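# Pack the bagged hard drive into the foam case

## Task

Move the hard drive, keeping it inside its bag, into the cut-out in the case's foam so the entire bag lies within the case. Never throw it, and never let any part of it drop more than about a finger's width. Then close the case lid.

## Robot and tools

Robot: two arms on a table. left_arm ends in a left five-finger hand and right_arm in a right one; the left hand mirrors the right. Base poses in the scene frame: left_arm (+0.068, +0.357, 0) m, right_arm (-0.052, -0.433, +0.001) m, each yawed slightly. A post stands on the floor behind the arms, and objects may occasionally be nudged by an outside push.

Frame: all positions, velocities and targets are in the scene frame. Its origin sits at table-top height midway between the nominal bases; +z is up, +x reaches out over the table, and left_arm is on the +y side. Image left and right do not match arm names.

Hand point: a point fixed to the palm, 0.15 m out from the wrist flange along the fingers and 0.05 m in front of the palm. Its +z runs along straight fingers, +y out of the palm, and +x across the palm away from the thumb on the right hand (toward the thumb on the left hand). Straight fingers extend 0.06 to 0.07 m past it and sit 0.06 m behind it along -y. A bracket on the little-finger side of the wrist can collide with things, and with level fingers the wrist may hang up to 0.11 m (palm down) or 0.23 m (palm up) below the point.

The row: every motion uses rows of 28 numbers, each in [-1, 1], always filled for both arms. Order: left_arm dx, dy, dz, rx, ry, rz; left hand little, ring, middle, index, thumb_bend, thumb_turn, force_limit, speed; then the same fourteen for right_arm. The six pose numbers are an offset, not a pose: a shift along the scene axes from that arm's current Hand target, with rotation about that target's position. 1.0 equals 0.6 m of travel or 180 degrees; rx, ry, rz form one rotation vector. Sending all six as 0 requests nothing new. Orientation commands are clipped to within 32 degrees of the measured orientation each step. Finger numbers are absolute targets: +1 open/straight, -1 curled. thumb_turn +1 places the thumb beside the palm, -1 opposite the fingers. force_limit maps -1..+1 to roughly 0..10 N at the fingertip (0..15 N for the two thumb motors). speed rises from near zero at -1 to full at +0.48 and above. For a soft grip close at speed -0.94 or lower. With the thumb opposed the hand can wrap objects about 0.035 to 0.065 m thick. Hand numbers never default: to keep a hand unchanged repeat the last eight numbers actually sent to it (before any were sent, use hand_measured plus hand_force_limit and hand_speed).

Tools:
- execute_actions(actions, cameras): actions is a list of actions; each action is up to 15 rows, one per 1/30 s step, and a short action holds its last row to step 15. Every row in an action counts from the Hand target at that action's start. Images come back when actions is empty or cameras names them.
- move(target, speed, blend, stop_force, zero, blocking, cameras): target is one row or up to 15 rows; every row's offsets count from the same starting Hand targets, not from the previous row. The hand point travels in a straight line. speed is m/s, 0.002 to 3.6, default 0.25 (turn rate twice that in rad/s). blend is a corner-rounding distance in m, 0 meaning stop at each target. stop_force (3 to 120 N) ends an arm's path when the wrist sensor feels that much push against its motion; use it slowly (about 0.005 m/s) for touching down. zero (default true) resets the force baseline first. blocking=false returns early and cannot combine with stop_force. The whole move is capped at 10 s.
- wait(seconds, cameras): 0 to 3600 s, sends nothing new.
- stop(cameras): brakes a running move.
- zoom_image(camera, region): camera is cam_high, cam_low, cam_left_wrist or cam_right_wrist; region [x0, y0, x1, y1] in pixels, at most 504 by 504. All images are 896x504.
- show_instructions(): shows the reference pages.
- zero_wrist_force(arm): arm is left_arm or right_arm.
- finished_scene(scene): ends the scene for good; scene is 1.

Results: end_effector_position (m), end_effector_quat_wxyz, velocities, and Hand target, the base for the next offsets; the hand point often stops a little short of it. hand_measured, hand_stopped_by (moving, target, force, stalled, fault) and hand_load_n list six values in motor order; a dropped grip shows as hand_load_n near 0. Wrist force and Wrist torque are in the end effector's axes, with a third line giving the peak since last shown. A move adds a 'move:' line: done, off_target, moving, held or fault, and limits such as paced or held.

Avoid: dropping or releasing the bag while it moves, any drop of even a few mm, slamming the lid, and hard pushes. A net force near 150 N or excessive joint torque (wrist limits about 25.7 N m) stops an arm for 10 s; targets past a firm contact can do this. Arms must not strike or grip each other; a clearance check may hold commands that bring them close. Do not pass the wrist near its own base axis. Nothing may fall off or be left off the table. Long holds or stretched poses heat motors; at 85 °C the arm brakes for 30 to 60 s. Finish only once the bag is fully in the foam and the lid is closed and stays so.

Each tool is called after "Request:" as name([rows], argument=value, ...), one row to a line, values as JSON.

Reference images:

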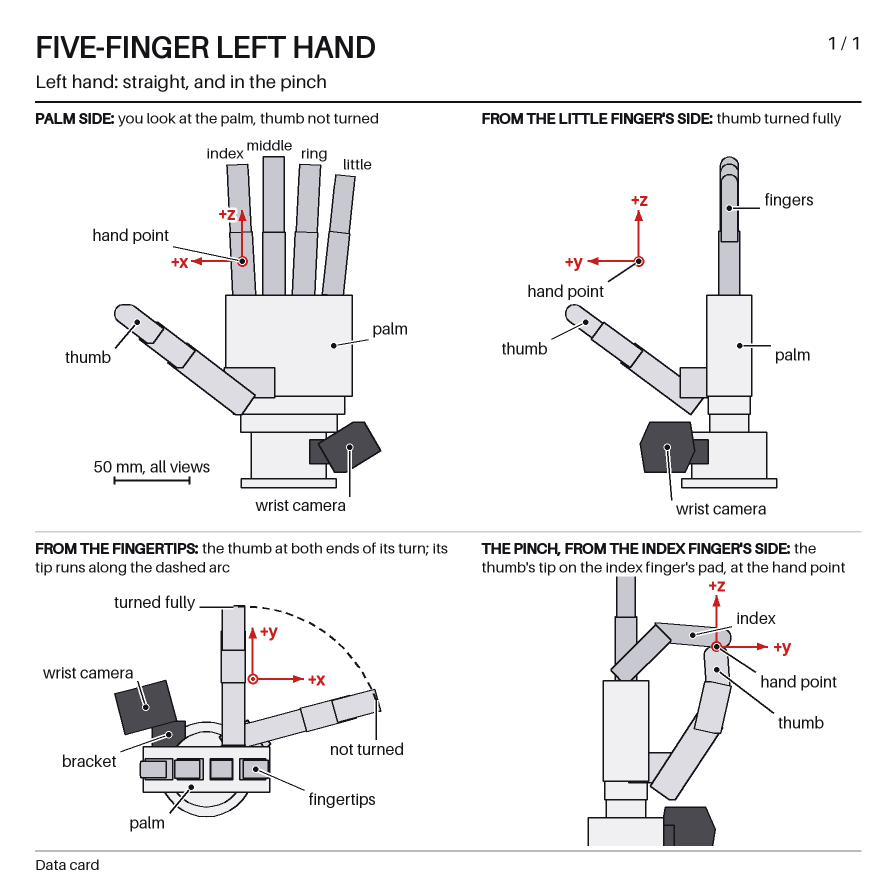

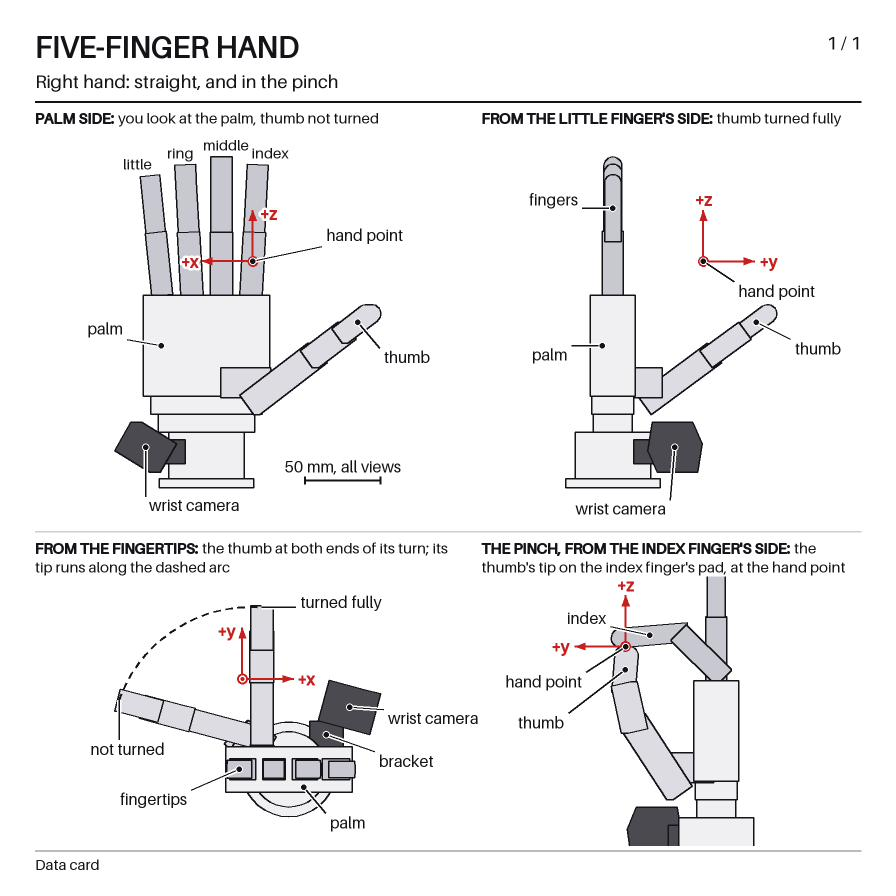

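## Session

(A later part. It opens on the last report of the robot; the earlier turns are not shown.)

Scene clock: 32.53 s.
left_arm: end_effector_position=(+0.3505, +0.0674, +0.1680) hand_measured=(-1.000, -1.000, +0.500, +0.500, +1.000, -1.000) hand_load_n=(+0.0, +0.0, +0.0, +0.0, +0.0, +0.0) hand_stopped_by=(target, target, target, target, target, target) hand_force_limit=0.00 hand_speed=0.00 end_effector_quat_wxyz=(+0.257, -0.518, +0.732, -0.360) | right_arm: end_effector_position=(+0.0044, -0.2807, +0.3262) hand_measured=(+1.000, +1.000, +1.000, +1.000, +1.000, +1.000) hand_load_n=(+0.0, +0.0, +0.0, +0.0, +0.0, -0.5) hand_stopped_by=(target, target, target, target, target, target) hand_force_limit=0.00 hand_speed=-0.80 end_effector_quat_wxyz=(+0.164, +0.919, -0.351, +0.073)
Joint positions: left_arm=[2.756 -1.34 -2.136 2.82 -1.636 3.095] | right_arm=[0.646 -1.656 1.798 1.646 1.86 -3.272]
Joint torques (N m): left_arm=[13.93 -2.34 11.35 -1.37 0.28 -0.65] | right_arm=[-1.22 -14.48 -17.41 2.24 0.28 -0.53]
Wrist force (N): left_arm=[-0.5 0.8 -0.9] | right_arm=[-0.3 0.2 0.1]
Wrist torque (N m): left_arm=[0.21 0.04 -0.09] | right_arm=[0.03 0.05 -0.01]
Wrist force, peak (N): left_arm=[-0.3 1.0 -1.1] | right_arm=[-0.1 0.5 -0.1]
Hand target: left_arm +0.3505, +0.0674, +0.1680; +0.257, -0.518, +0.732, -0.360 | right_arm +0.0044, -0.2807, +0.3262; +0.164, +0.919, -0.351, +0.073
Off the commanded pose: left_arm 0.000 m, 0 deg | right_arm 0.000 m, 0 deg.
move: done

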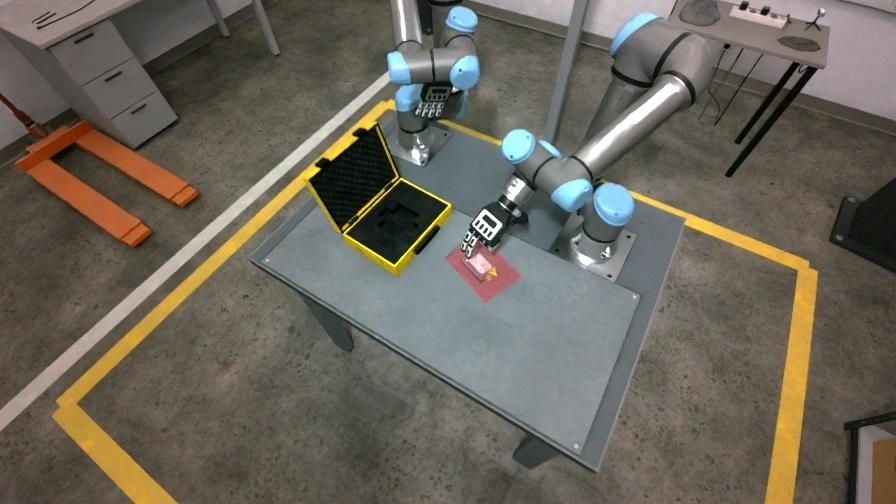

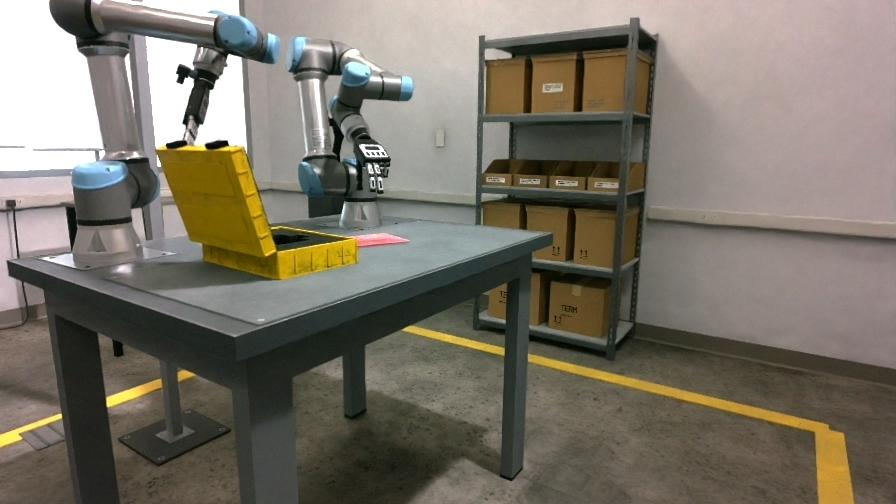

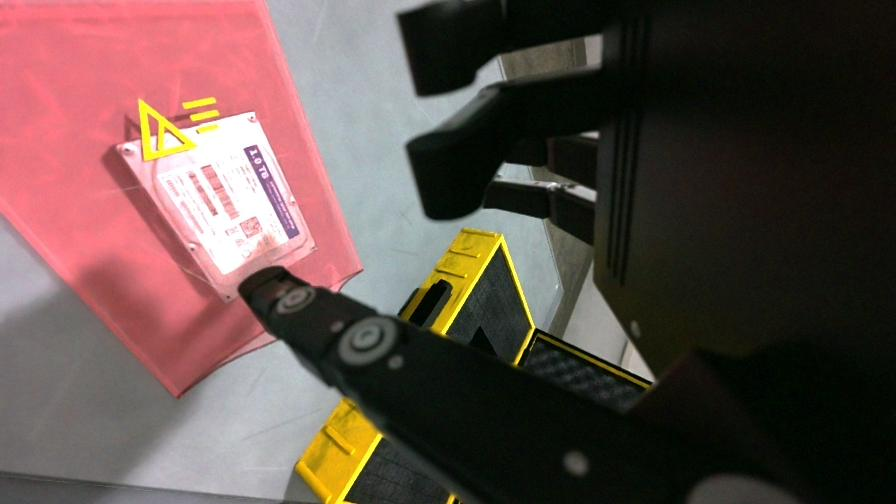

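Request:
move(target=[0.0053,-0.0302,-0.163,0,0,-0.0056, -1,-1,0.5,0.5,1,-1,0,0, 0,0,0,0,0,0, 1,1,1,1,1,1,0,-0.8], cameras=["cam_low","cam_left_wrist"])

Request:
zoom_image(camera="cam_left_wrist", region=[50, 50, 450, 450])

Request:
zoom_image(camera="cam_low", region=[320, 140, 440, 270])

Scene clock: 37.97 s.
left_arm: end_effector_position=(+0.3536, +0.0492, +0.0702) hand_measured=(-1.000, -1.000, +0.500, +0.500, +1.000, -1.000) hand_load_n=(+0.0, +0.0, +0.0, +0.0, +0.0, +0.0) hand_stopped_by=(target, target, target, target, target, target) hand_force_limit=0.00 hand_speed=0.00 end_effector_quat_wxyz=(+0.254, -0.512, +0.737, -0.362) | right_arm: end_effector_position=(+0.0044, -0.2807, +0.3262) hand_measured=(+1.000, +1.000, +1.000, +1.000, +1.000, +1.000) hand_load_n=(+0.0, +0.0, +0.0, +0.0, +0.0, +0.0) hand_stopped_by=(target, target, target, target, target, target) hand_force_limit=0.00 hand_speed=-0.80 end_effector_quat_wxyz=(+0.164, +0.919, -0.351, +0.073)
Joint positions: left_arm=[2.701 -1.522 -2.269 3.133 -1.665 3.073] | right_arm=[0.646 -1.656 1.798 1.646 1.86 -3.272]
Joint torques (N m): left_arm=[14.71 10.61 11.99 1.53 1.75 1.6] | right_arm=[-1.37 -14.4 -16.41 2.08 0.32 -0.65]
Wrist force (N): left_arm=[-0.5 0.6 -0.7] | right_arm=[0.0 0.2 0.1]
Wrist torque (N m): left_arm=[0.18 0.06 0.05] | right_arm=[0.02 0.00 0.01]
Wrist force, peak (N): left_arm=[0.0 2.5 0.4] | right_arm=[-0.1 0.4 -0.2]
Hand target: left_arm +0.3537, +0.0493, +0.0702; +0.254, -0.512, +0.737, -0.362 | right_arm +0.0044, -0.2807, +0.3262; +0.164, +0.919, -0.351, +0.073
Off the commanded pose: left_arm 0.000 m, 0 deg | right_arm 0.000 m, 0 deg.
move: done

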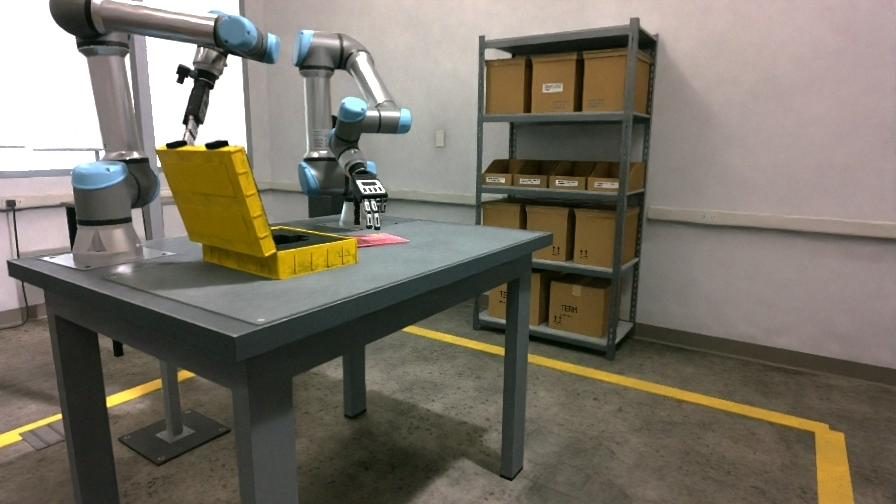

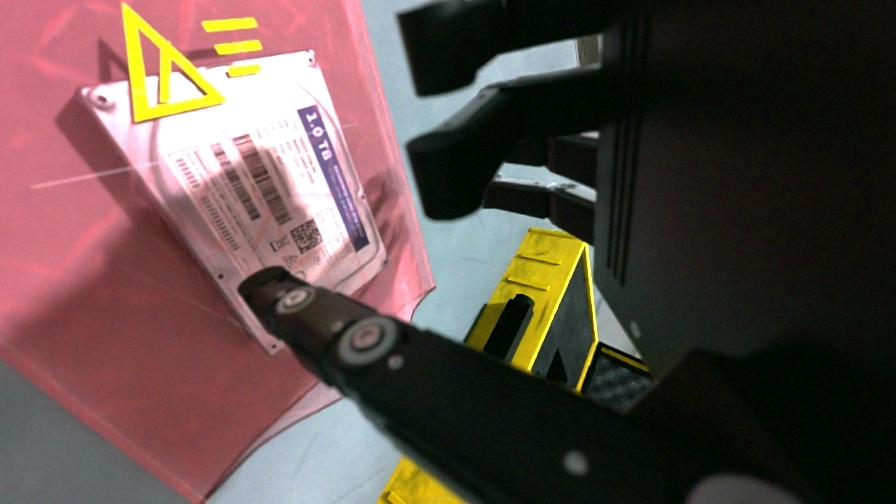

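Scaled by 1.260 from the camera's image (finer frame: 1280x720).

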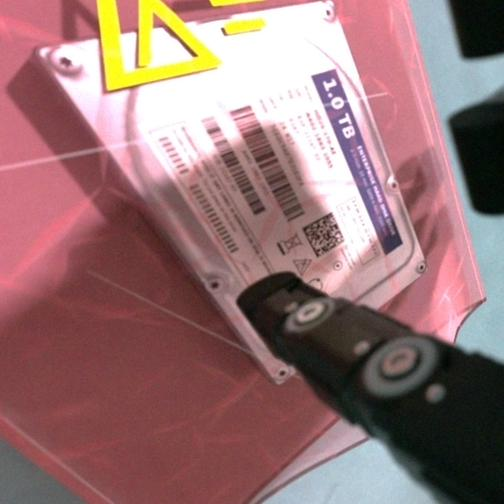

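Scaled by 3.877 from the camera's image (finer frame: 1280x720).

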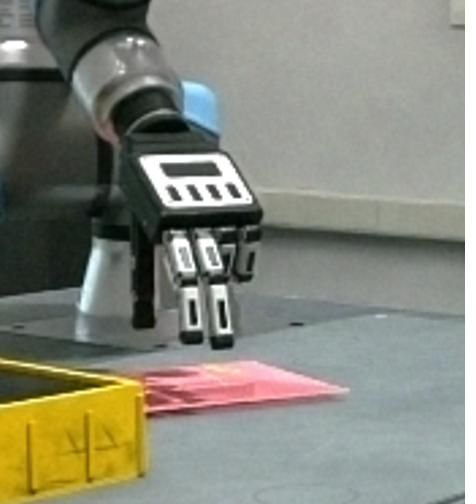

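Request:
zoom_image(camera="cam_left_wrist", region=[370, 0, 620, 250])

Scaled by 2.016 from the camera's image (finer frame: 1280x720).

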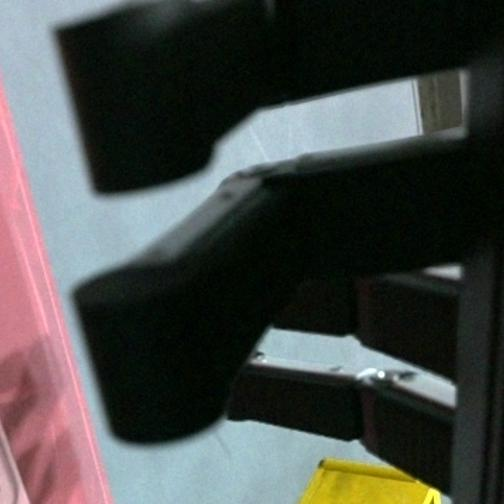

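Request:
move(target=[-0.017,0.0117,-0.06,0,0,0, -1,-1,0.5,0.5,1,-1,0,0, 0,0,0,0,0,0, 1,1,1,1,1,1,0,-0.8], cameras=["cam_low","cam_left_wrist"], speed=0.1)

Request:
zoom_image(camera="cam_left_wrist", region=[150, 80, 550, 480])

Request:
zoom_image(camera="cam_low", region=[320, 140, 440, 270])

Scene clock: 41.37 s.
left_arm: end_effector_position=(+0.3435, +0.0563, +0.0341) hand_measured=(-1.000, -1.000, +0.500, +0.500, +1.000, -1.000) hand_load_n=(+0.0, +0.0, +0.0, +0.0, +0.0, +0.0) hand_stopped_by=(target, target, target, target, target, target) hand_force_limit=0.00 hand_speed=0.00 end_effector_quat_wxyz=(+0.254, -0.512, +0.737, -0.362) | right_arm: end_effector_position=(+0.0044, -0.2807, +0.3262) hand_measured=(+1.000, +1.000, +1.000, +1.000, +1.000, +1.000) hand_load_n=(+0.0, +0.0, +0.0, +0.0, +0.0, +0.0) hand_stopped_by=(target, target, target, target, target, target) hand_force_limit=0.00 hand_speed=-0.80 end_effector_quat_wxyz=(+0.164, +0.919, -0.351, +0.073)
Joint positions: left_arm=[2.709 -1.565 -2.349 3.257 -1.659 3.077] | right_arm=[0.646 -1.656 1.798 1.646 1.86 -3.272]
Joint torques (N m): left_arm=[-4.67 27.96 16.18 0.2 -0.95 -0.61] | right_arm=[-1.37 -14.29 -17.2 2.06 0.23 -0.71]
Wrist force (N): left_arm=[-0.3 0.9 -0.8] | right_arm=[-0.1 0.2 -0.1]
Wrist torque (N m): left_arm=[0.22 0.03 -0.07] | right_arm=[0.04 0.03 0.00]
Wrist force, peak (N): left_arm=[-0.4 2.0 -0.6] | right_arm=[-0.1 0.4 -0.1]
Hand target: left_arm +0.3435, +0.0563, +0.0342; +0.254, -0.512, +0.737, -0.362 | right_arm +0.0044, -0.2807, +0.3262; +0.164, +0.919, -0.351, +0.073
Off the commanded pose: left_arm 0.000 m, 0 deg | right_arm 0.000 m, 0 deg.
move: done

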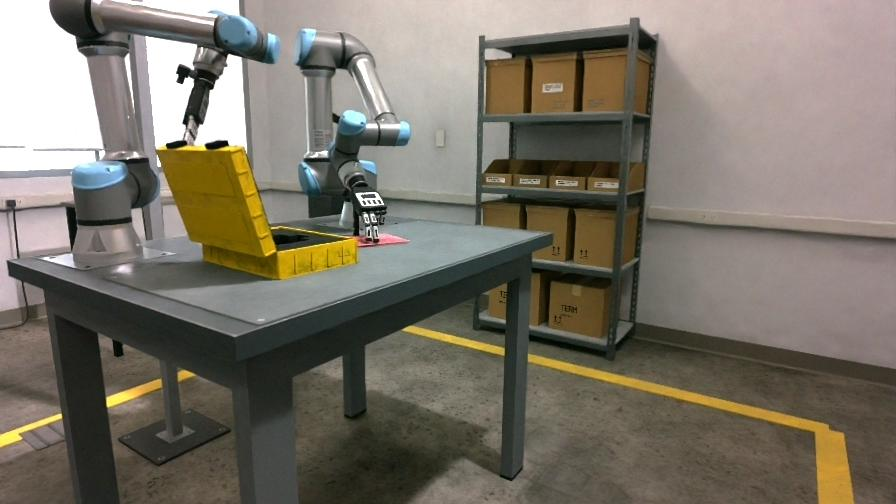

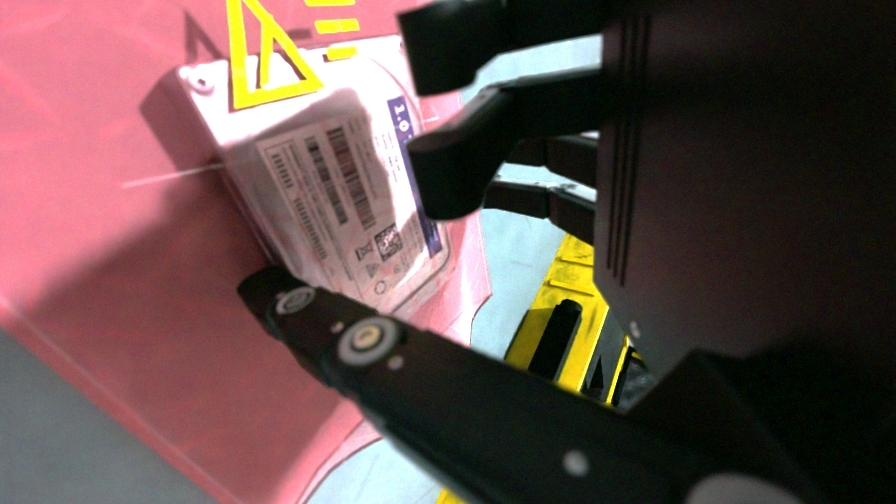

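Scaled by 1.260 from the camera's image (finer frame: 1280x720).

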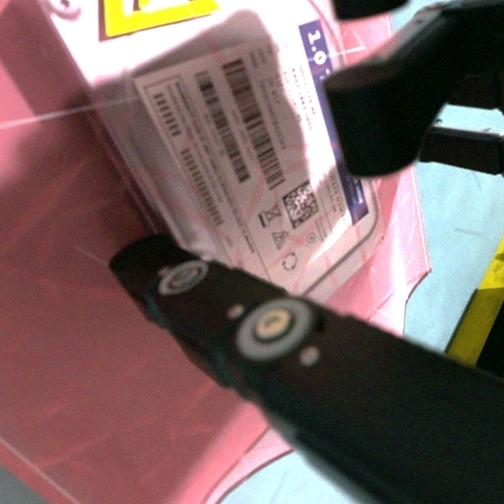

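Scaled by 3.877 from the camera's image (finer frame: 1280x720).

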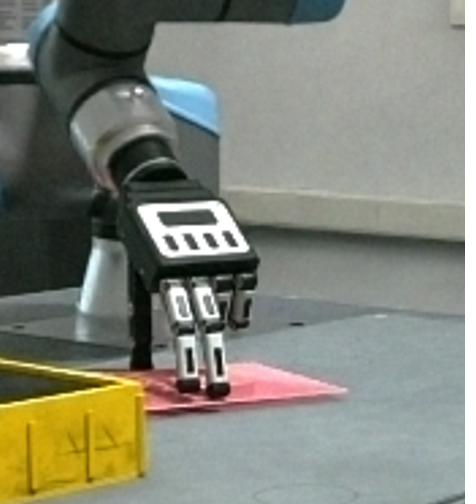

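Request:
move(target=[0,0,-0.05,0,0,0, -1,-1,0.5,0.5,1,-1,0,0, 0,0,0,0,0,0, 1,1,1,1,1,1,0,-0.8], cameras=["cam_low","cam_left_wrist"], speed=0.01, stop_force=4)

Request:
zoom_image(camera="cam_left_wrist", region=[150, 80, 550, 480])

Scene clock: 44.90 s.
left_arm: end_effector_position=(+0.3435, +0.0563, +0.0221) hand_measured=(-1.000, -1.000, +0.500, +0.500, +1.000, -1.000) hand_load_n=(+0.0, +0.0, +0.0, +0.0, +0.0, -0.5) hand_stopped_by=(target, target, target, target, target, target) hand_force_limit=0.00 hand_speed=0.00 end_effector_quat_wxyz=(+0.254, -0.512, +0.737, -0.362) | right_arm: end_effector_position=(+0.0044, -0.2807, +0.3262) hand_measured=(+1.000, +1.000, +1.000, +1.000, +1.000, +1.000) hand_load_n=(+0.0, +0.0, +0.0, +0.0, +0.0, +0.0) hand_stopped_by=(target, target, target, target, target, target) hand_force_limit=0.00 hand_speed=-0.80 end_effector_quat_wxyz=(+0.164, +0.919, -0.351, +0.073)
Joint positions: left_arm=[2.709 -1.594 -2.364 3.3 -1.659 3.077] | right_arm=[0.646 -1.656 1.798 1.646 1.86 -3.272]
Joint torques (N m): left_arm=[-11.42 27.93 20.14 0.81 -1.9 -0.44] | right_arm=[-0.63 -15.56 -16.58 2.11 0.2 -0.85]
Wrist force (N): left_arm=[-0.3 -1.1 -3.2] | right_arm=[0.0 0.1 -0.1]
Wrist torque (N m): left_arm=[0.25 -0.04 -0.02] | right_arm=[0.03 0.01 0.01]
Wrist force, peak (N): left_arm=[-0.5 -4.5 -6.4] | right_arm=[-0.1 0.5 0.1]
Hand target: left_arm +0.3435, +0.0563, +0.0221; +0.254, -0.512, +0.737, -0.362 (not the last commanded pose) | right_arm +0.0044, -0.2807, +0.3262; +0.164, +0.919, -0.351, +0.073
Off the commanded pose: left_arm 0.018 m, 0 deg | right_arm 0.000 m, 0 deg.
move: contact (left_arm)

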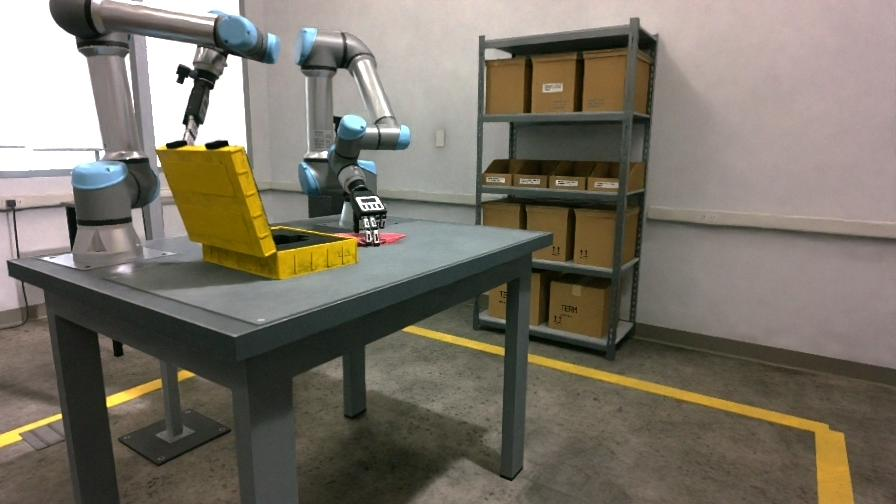

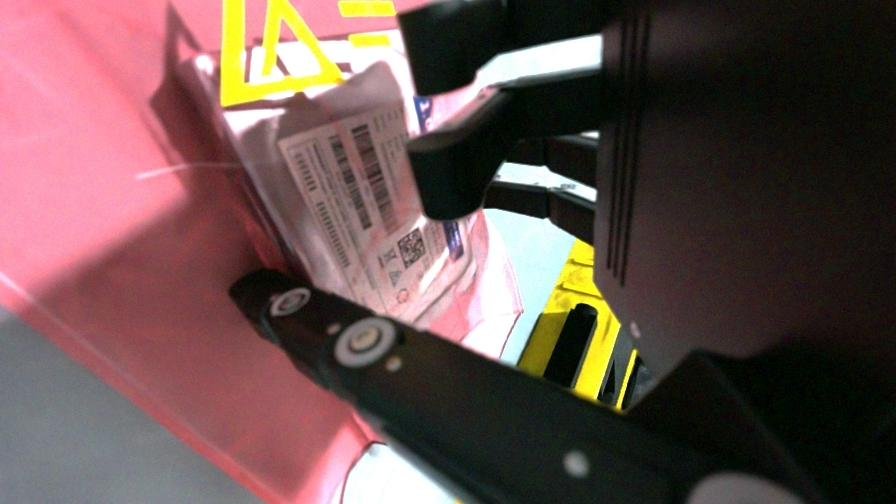

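Scaled by 1.260 from the camera's image (finer frame: 1280x720).

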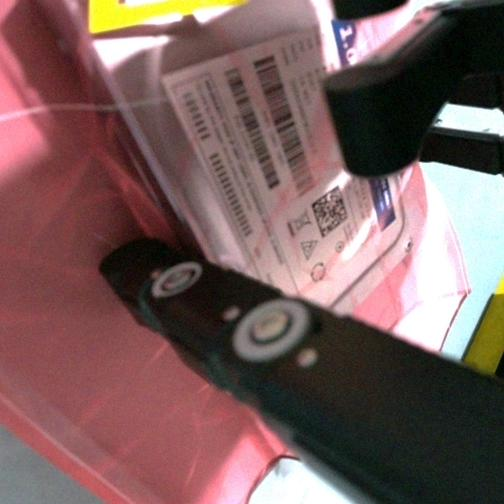

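Request:
move([
  [0,0,0.04,0,0,0, -1,-1,0.5,0.5,1,-1,0,0, 0,0,0,0,0,0, 1,1,1,1,1,1,0,-0.8],
  [0,0,0.04,0.0586,-0.0337,0, -1,-1,0.5,0.5,1,-1,0,0, 0,0,0,0,0,0, 1,1,1,1,1,1,0,-0.8],
], cameras=["cam_low","cam_left_wrist"], speed=0.15)

Request:
zoom_image(camera="cam_left_wrist", region=[150, 30, 550, 430])

Request:
zoom_image(camera="cam_low", region=[320, 140, 440, 270])

Scene clock: 50.00 s.
left_arm: end_effector_position=(+0.3434, +0.0562, +0.0461) hand_measured=(-1.000, -1.000, +0.500, +0.500, +1.000, -1.000) hand_load_n=(+0.0, +0.0, +0.0, +0.0, +0.0, +0.0) hand_stopped_by=(target, target, target, target, target, target) hand_force_limit=0.00 hand_speed=0.00 end_effector_quat_wxyz=(+0.338, -0.466, +0.752, -0.320) | right_arm: end_effector_position=(+0.0044, -0.2807, +0.3262) hand_measured=(+1.000, +1.000, +1.000, +1.000, +1.000, +1.000) hand_load_n=(+0.0, +0.0, +0.0, +0.0, +0.0, +0.0) hand_stopped_by=(target, target, target, target, target, target) hand_force_limit=0.00 hand_speed=-0.80 end_effector_quat_wxyz=(+0.164, +0.919, -0.351, +0.073)
Joint positions: left_arm=[2.525 -1.606 -2.278 3.232 -1.934 3.136] | right_arm=[0.646 -1.656 1.798 1.646 1.86 -3.272]
Joint torques (N m): left_arm=[13.01 29.5 4.83 -2.18 -0.89 -0.28] | right_arm=[-1.2 -15.32 -16.92 2.15 0.22 -0.91]
Wrist force (N): left_arm=[-0.2 0.8 -0.8] | right_arm=[0.0 0.2 0.0]
Wrist torque (N m): left_arm=[0.21 -0.01 -0.02] | right_arm=[0.03 0.00 0.01]
Wrist force, peak (N): left_arm=[-0.6 -1.0 -3.3] | right_arm=[-0.3 0.3 -0.1]
Hand target: left_arm +0.3435, +0.0563, +0.0461; +0.338, -0.466, +0.752, -0.320 | right_arm +0.0044, -0.2807, +0.3262; +0.164, +0.919, -0.351, +0.073
Off the commanded pose: left_arm 0.000 m, 0 deg | right_arm 0.000 m, 0 deg.
move: done

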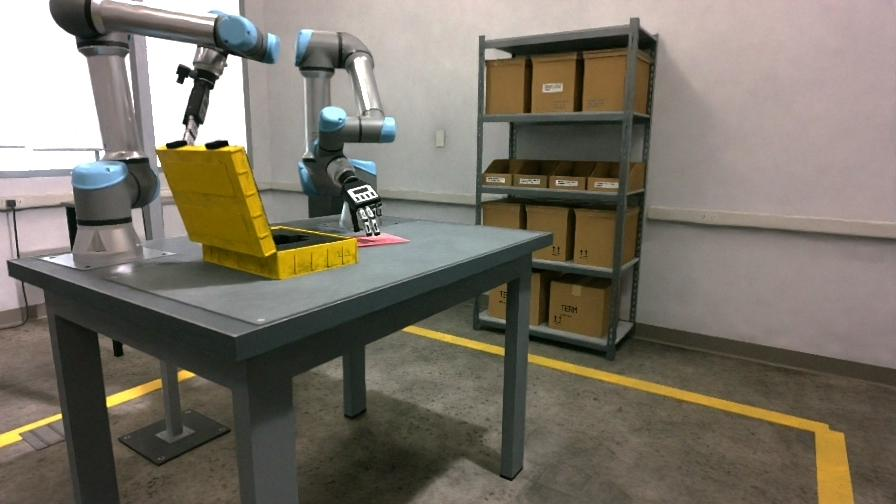

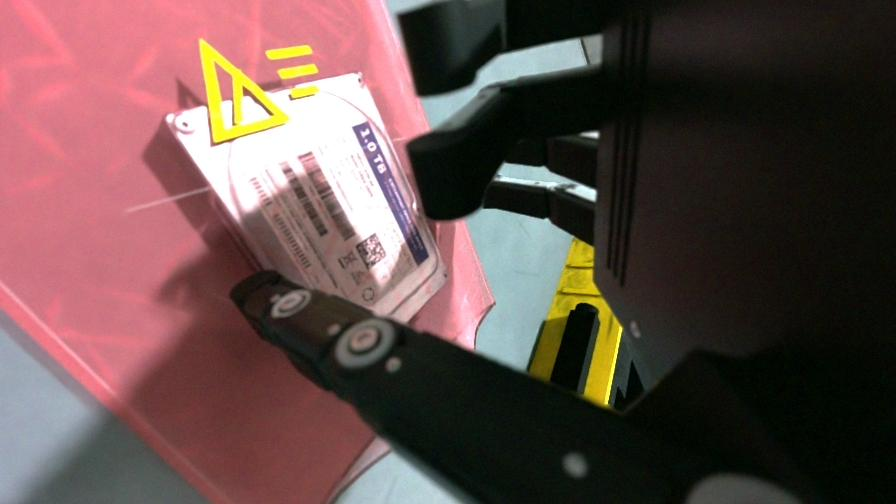

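Scaled by 1.260 from the camera's image (finer frame: 1280x720).

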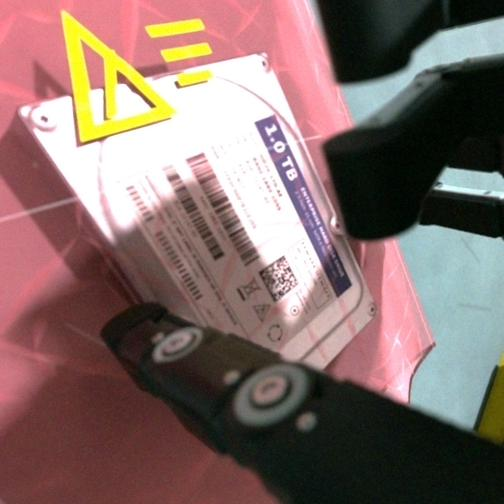

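Scaled by 3.877 from the camera's image (finer frame: 1280x720).

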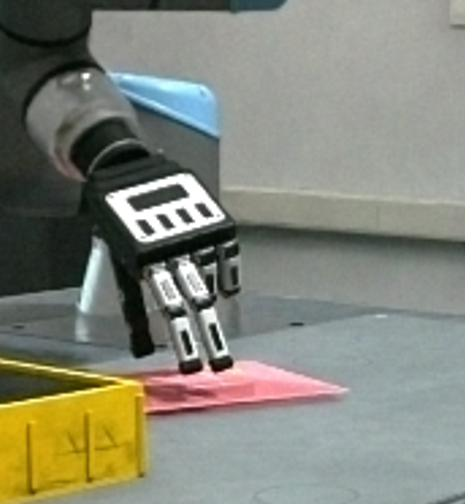

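Request:
move(target=[0.0062,-0.0023,-0.04,0,0,0, -1,-1,0.5,0.5,1,-1,0,0, 0,0,0,0,0,0, 1,1,1,1,1,1,0,-0.8], cameras=["cam_low","cam_left_wrist"], speed=0.015, stop_force=4)

Request:
zoom_image(camera="cam_left_wrist", region=[150, 30, 550, 430])

Request:
zoom_image(camera="cam_low", region=[320, 140, 440, 270])

Scene clock: 55.67 s.
left_arm: end_effector_position=(+0.3472, +0.0549, +0.0221) hand_measured=(-1.000, -1.000, +0.500, +0.500, +1.000, -1.000) hand_load_n=(+0.0, +0.0, +0.0, +0.0, +0.0, -0.5) hand_stopped_by=(target, target, target, target, target, target) hand_force_limit=0.00 hand_speed=0.00 end_effector_quat_wxyz=(+0.338, -0.466, +0.752, -0.320) | right_arm: end_effector_position=(+0.0044, -0.2807, +0.3262) hand_measured=(+1.000, +1.000, +1.000, +1.000, +1.000, +1.000) hand_load_n=(+0.0, +0.0, +0.0, +0.0, -0.5, +0.0) hand_stopped_by=(target, target, target, target, target, target) hand_force_limit=0.00 hand_speed=-0.80 end_effector_quat_wxyz=(+0.164, +0.919, -0.351, +0.073)
Joint positions: left_arm=[2.53 -1.665 -2.299 3.314 -1.93 3.139] | right_arm=[0.646 -1.656 1.798 1.646 1.86 -3.272]
Joint torques (N m): left_arm=[6.19 30.16 20.49 -1.92 -0.52 0.5] | right_arm=[-1.24 -14.59 -16.54 2.01 0.08 -0.99]
Wrist force (N): left_arm=[-0.4 -0.9 -3.1] | right_arm=[0.0 0.3 -0.1]
Wrist torque (N m): left_arm=[0.08 -0.02 -0.08] | right_arm=[0.06 0.01 0.02]
Wrist force, peak (N): left_arm=[-0.5 -1.6 -3.8] | right_arm=[0.1 0.4 -0.2]
Hand target: left_arm +0.3472, +0.0549, +0.0221; +0.338, -0.466, +0.752, -0.320 | right_arm +0.0044, -0.2807, +0.3262; +0.164, +0.919, -0.351, +0.073
Off the commanded pose: left_arm 0.000 m, 0 deg | right_arm 0.000 m, 0 deg.
move: done

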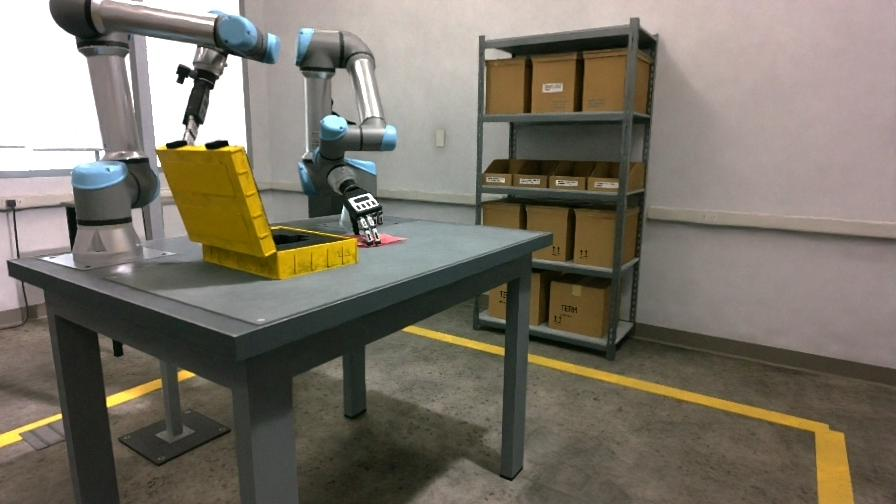

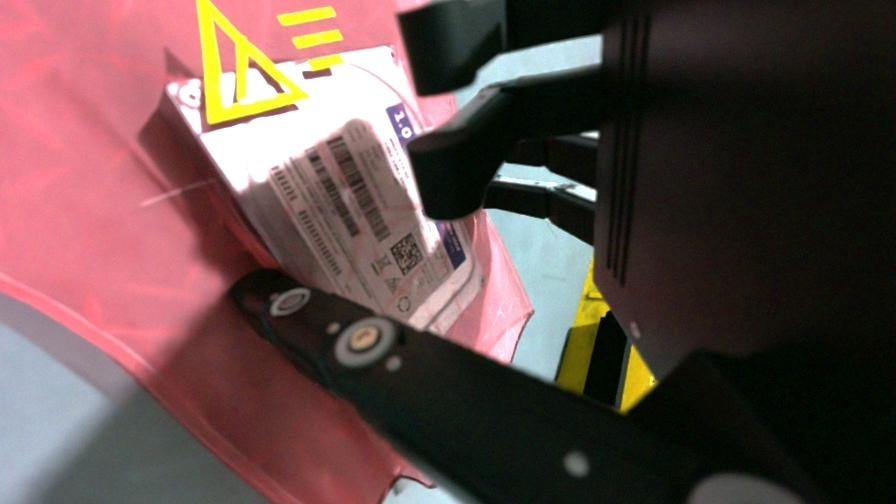

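Scaled by 1.260 from the camera's image (finer frame: 1280x720).

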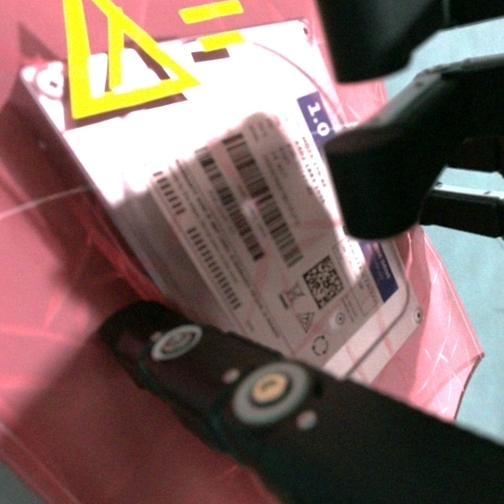

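Scaled by 3.877 from the camera's image (finer frame: 1280x720).

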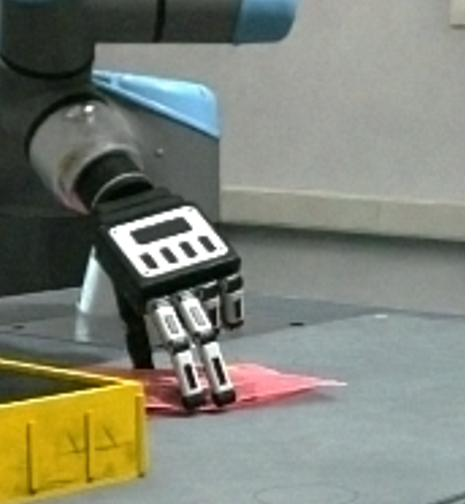

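Request:
move(target=[0,0,0.0025,0,0,0, -1,-1,0.5,0.5,1,-1,0,0, 0,0,0,0,0,0, 1,1,1,1,1,1,0,-0.8], speed=0.02)

Request:
move(target=[0,0,0,0,0,0, -1,-1,-0.15,-0.15,1,-1,-0.4,-0.92, 0,0,0,0,0,0, 1,1,1,1,1,1,0,-0.8], cameras=["cam_low","cam_left_wrist"])

Request:
zoom_image(camera="cam_left_wrist", region=[150, 30, 600, 430])

Scene clock: 57.40 s.
left_arm: end_effector_position=(+0.3473, +0.0548, +0.0237) hand_measured=(-1.000, -1.000, +0.500, +0.500, +1.000, -1.000) hand_load_n=(+0.0, +0.0, +0.0, +0.0, +0.0, +0.0) hand_stopped_by=(target, target, target, target, target, target) hand_force_limit=0.00 hand_speed=0.00 end_effector_quat_wxyz=(+0.338, -0.466, +0.752, -0.320) | right_arm: end_effector_position=(+0.0044, -0.2807, +0.3262) hand_measured=(+1.000, +1.000, +1.000, +1.000, +1.000, +1.000) hand_load_n=(+0.0, +0.0, +0.0, +0.0, -0.5, +0.0) hand_stopped_by=(target, target, target, target, target, target) hand_force_limit=0.00 hand_speed=-0.80 end_effector_quat_wxyz=(+0.164, +0.919, -0.351, +0.073)
Joint positions: left_arm=[2.53 -1.662 -2.297 3.308 -1.93 3.139] | right_arm=[0.646 -1.656 1.798 1.646 1.86 -3.272]
Joint torques (N m): left_arm=[-5.05 4.4 7.18 1.87 -2.07 -0.45] | right_arm=[-1.28 -15.58 -16.5 1.93 0.05 -1]
Wrist force (N): left_arm=[-0.4 1.3 -1.3] | right_arm=[0.0 0.3 -0.1]
Wrist torque (N m): left_arm=[0.28 0.00 -0.11] | right_arm=[0.05 0.01 0.01]
Wrist force, peak (N): left_arm=[-0.6 -0.9 -3.3] | right_arm=[-0.2 0.3 -0.1]
Hand target: left_arm +0.3472, +0.0549, +0.0236; +0.338, -0.466, +0.752, -0.320 | right_arm +0.0044, -0.2807, +0.3262; +0.164, +0.919, -0.351, +0.073
Off the commanded pose: left_arm 0.000 m, 0 deg | right_arm 0.000 m, 0 deg.
move: done

Scene clock: 59.20 s.
left_arm: end_effector_position=(+0.3472, +0.0549, +0.0236) hand_measured=(-1.000, -1.000, +0.172, +0.158, +1.000, -1.000) hand_load_n=(+0.0, +0.0, +3.5, +4.0, +0.5, +0.0) hand_stopped_by=(target, target, force, force, target, target) hand_force_limit=-0.40 hand_speed=-0.92 end_effector_quat_wxyz=(+0.338, -0.466, +0.752, -0.320) | right_arm: end_effector_position=(+0.0044, -0.2807, +0.3262) hand_measured=(+1.000, +1.000, +1.000, +1.000, +1.000, +1.000) hand_load_n=(+0.0, +0.0, +0.0, +0.0, +0.0, +0.5) hand_stopped_by=(target, target, target, target, target, target) hand_force_limit=0.00 hand_speed=-0.80 end_effector_quat_wxyz=(+0.164, +0.919, -0.351, +0.073)
Joint positions: left_arm=[2.53 -1.662 -2.297 3.308 -1.93 3.139] | right_arm=[0.646 -1.656 1.798 1.646 1.86 -3.272]
Joint torques (N m): left_arm=[-13.17 4.86 4.21 1.24 -1.97 -0.41] | right_arm=[-1.35 -15.68 -16.87 2.02 0.11 -1.02]
Wrist force (N): left_arm=[0.1 1.6 -0.6] | right_arm=[-0.1 0.1 -0.2]
Wrist torque (N m): left_arm=[0.28 -0.01 -0.12] | right_arm=[0.03 0.03 0.00]
Wrist force, peak (N): left_arm=[-0.5 1.1 -1.5] | right_arm=[-0.1 0.4 -0.1]
Hand target: left_arm +0.3472, +0.0549, +0.0236; +0.338, -0.466, +0.752, -0.320 | right_arm +0.0044, -0.2807, +0.3262; +0.164, +0.919, -0.351, +0.073
Off the commanded pose: left_arm 0.000 m, 0 deg | right_arm 0.000 m, 0 deg.
move: done

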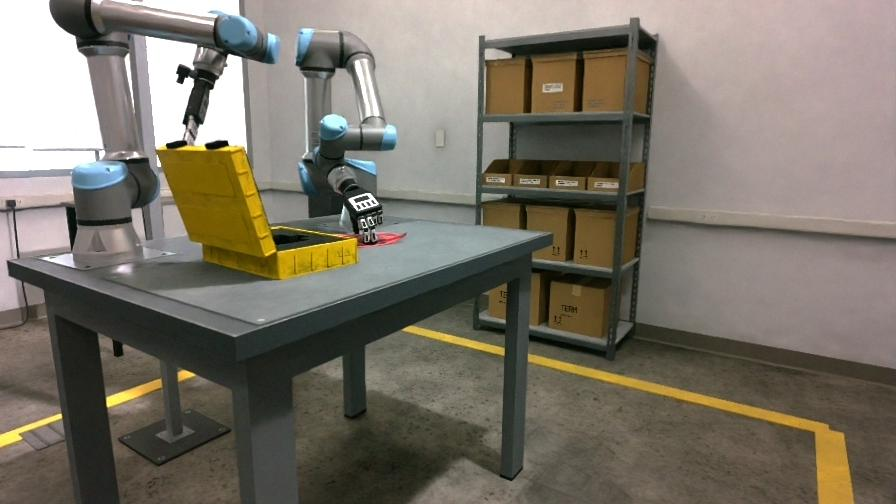

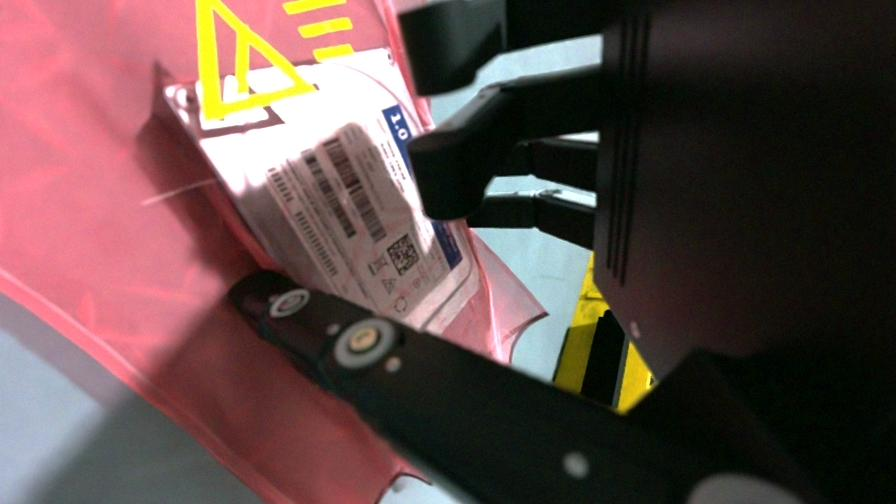

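Scaled by 1.120 from the camera's image (finer frame: 1280x720).

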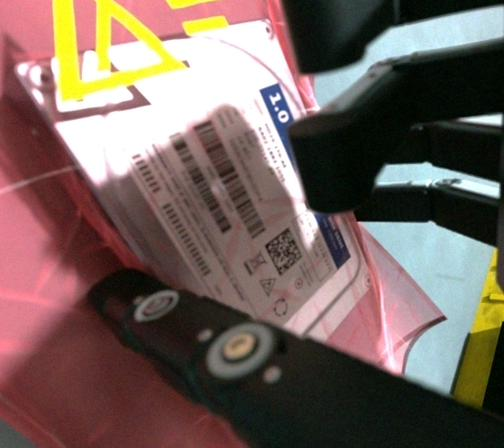

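Request:
move(target=[0,0,0,0,0,0, -1,-1,-0.25,-0.25,1,-1,0.1,-0.92, 0,0,0,0,0,0, 1,1,1,1,1,1,0,-0.8])

Request:
move(target=[0,0,0.05,0,0,0, -1,-1,-0.25,-0.25,1,-1,0.1,-0.92, 0,0,0,0,0,0, 1,1,1,1,1,1,0,-0.8], speed=0.03, cameras=["cam_low","cam_left_wrist"])

Request:
zoom_image(camera="cam_left_wrist", region=[150, 30, 600, 430])

Request:
zoom_image(camera="cam_low", region=[320, 140, 440, 270])

Scene clock: 60.17 s.
left_arm: end_effector_position=(+0.3472, +0.0549, +0.0236) hand_measured=(-1.000, -1.000, +0.160, +0.144, +1.000, -1.000) hand_load_n=(+0.0, +0.0, +7.0, +6.5, +1.0, +0.0) hand_stopped_by=(target, target, force, force, target, target) hand_force_limit=0.10 hand_speed=-0.92 end_effector_quat_wxyz=(+0.338, -0.466, +0.752, -0.320) | right_arm: end_effector_position=(+0.0044, -0.2807, +0.3262) hand_measured=(+1.000, +1.000, +1.000, +1.000, +1.000, +1.000) hand_load_n=(+0.0, +0.0, +0.0, +0.0, -0.5, +0.0) hand_stopped_by=(target, target, target, target, target, target) hand_force_limit=0.00 hand_speed=-0.80 end_effector_quat_wxyz=(+0.164, +0.919, -0.351, +0.073)
Joint positions: left_arm=[2.53 -1.662 -2.297 3.308 -1.93 3.139] | right_arm=[0.646 -1.656 1.798 1.646 1.86 -3.272]
Joint torques (N m): left_arm=[-13.21 6 4.61 1.04 -1.95 -0.5] | right_arm=[-1.57 -15.58 -16.65 2.13 0.17 -0.96]
Wrist force (N): left_arm=[0.0 2.5 -0.1] | right_arm=[0.0 0.2 -0.1]
Wrist torque (N m): left_arm=[0.32 0.00 -0.13] | right_arm=[0.05 0.01 0.01]
Wrist force, peak (N): left_arm=[0.0 2.5 -0.1] | right_arm=[0.0 0.4 0.0]
Hand target: left_arm +0.3472, +0.0549, +0.0236; +0.338, -0.466, +0.752, -0.320 | right_arm +0.0044, -0.2807, +0.3262; +0.164, +0.919, -0.351, +0.073
Off the commanded pose: left_arm 0.000 m, 0 deg | right_arm 0.000 m, 0 deg.
move: done

Scene clock: 61.47 s.
left_arm: end_effector_position=(+0.3473, +0.0548, +0.0538) hand_measured=(-1.000, -1.000, +0.160, +0.144, +1.000, -1.000) hand_load_n=(+0.0, +0.0, +6.5, +6.5, +1.0, +0.5) hand_stopped_by=(target, target, force, force, target, target) hand_force_limit=0.10 hand_speed=-0.92 end_effector_quat_wxyz=(+0.338, -0.466, +0.752, -0.320) end_effector_velocity=(+0.001, -0.001, +0.000) end_effector_angular_velocity=(-0.003, -0.003, +0.000) | right_arm: end_effector_position=(+0.0044, -0.2807, +0.3262) hand_measured=(+1.000, +1.000, +1.000, +1.000, +1.000, +1.000) hand_load_n=(+0.0, +0.0, +0.0, +0.0, +0.0, +0.0) hand_stopped_by=(target, target, target, target, target, target) hand_force_limit=0.00 hand_speed=-0.80 end_effector_quat_wxyz=(+0.164, +0.919, -0.351, +0.073)
Joint positions: left_arm=[2.53 -1.597 -2.261 3.208 -1.93 3.139] | right_arm=[0.646 -1.656 1.798 1.646 1.86 -3.272]
Joint velocities: left_arm=[0.001 0 -0.001 0.006 0.001 0] | right_arm=[within noise]
Joint torques (N m): left_arm=[-11.67 4.06 5.68 1.87 -2.18 0.65] | right_arm=[-0.64 -15.15 -16.79 1.98 0.02 -1.06]
Wrist force (N): left_arm=[0.1 2.9 0.6] | right_arm=[-0.1 0.1 0.0]
Wrist torque (N m): left_arm=[0.32 0.02 -0.16] | right_arm=[0.02 0.02 0.00]
Wrist force, peak (N): left_arm=[0.2 3.2 0.4] | right_arm=[0.1 0.4 -0.2]
Hand target: left_arm +0.3472, +0.0549, +0.0536; +0.338, -0.466, +0.752, -0.320 | right_arm +0.0044, -0.2807, +0.3262; +0.164, +0.919, -0.351, +0.073
Off the commanded pose: left_arm 0.000 m, 0 deg | right_arm 0.000 m, 0 deg.
move: done

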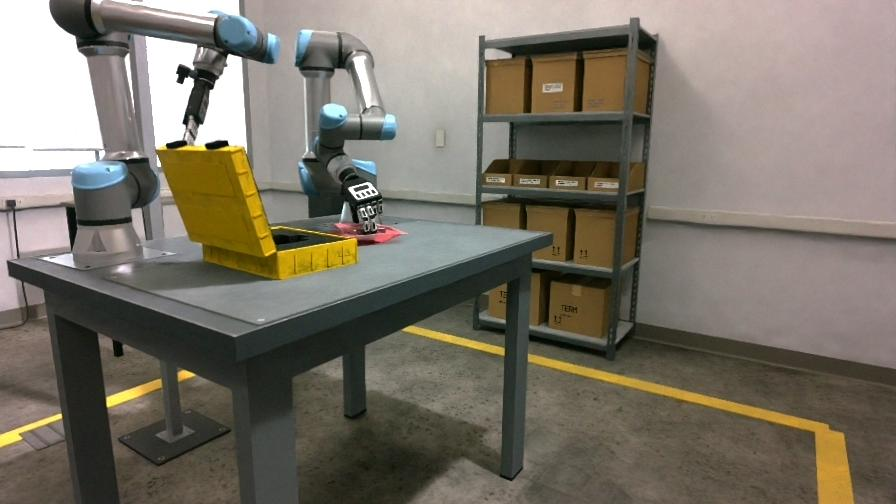

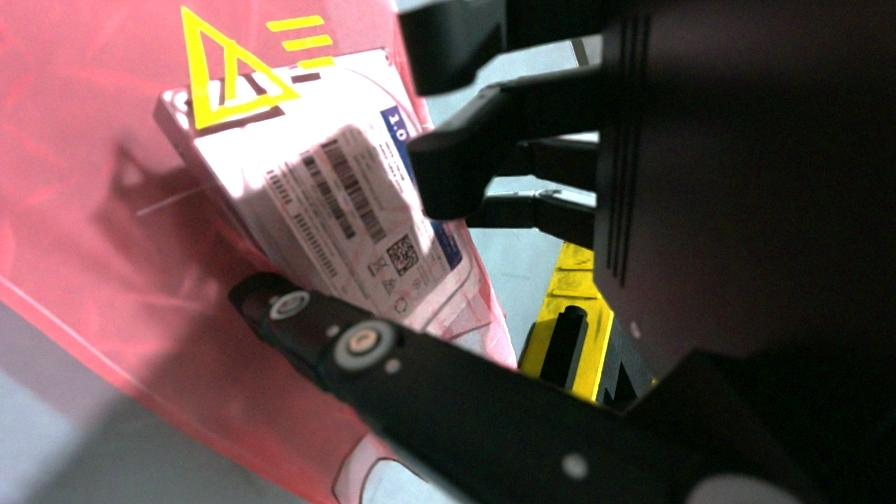

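Scaled by 1.120 from the camera's image (finer frame: 1280x720).

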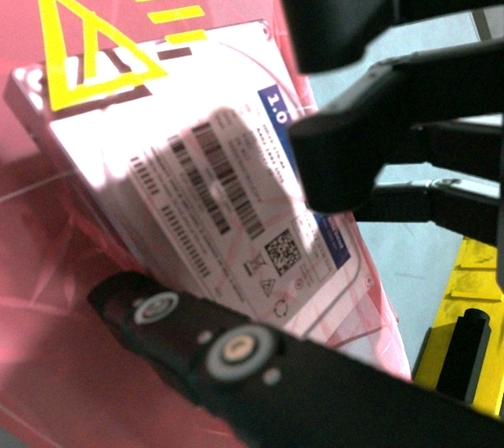

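Scaled by 3.877 from the camera's image (finer frame: 1280x720).

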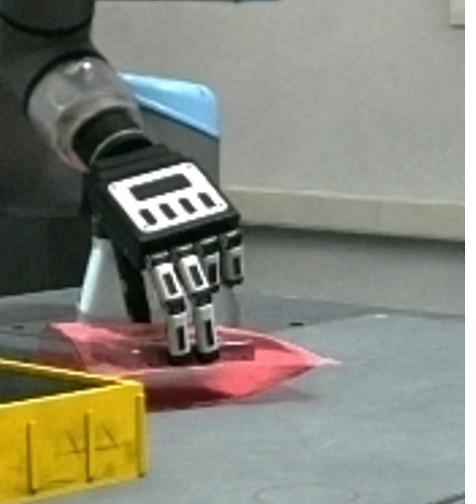

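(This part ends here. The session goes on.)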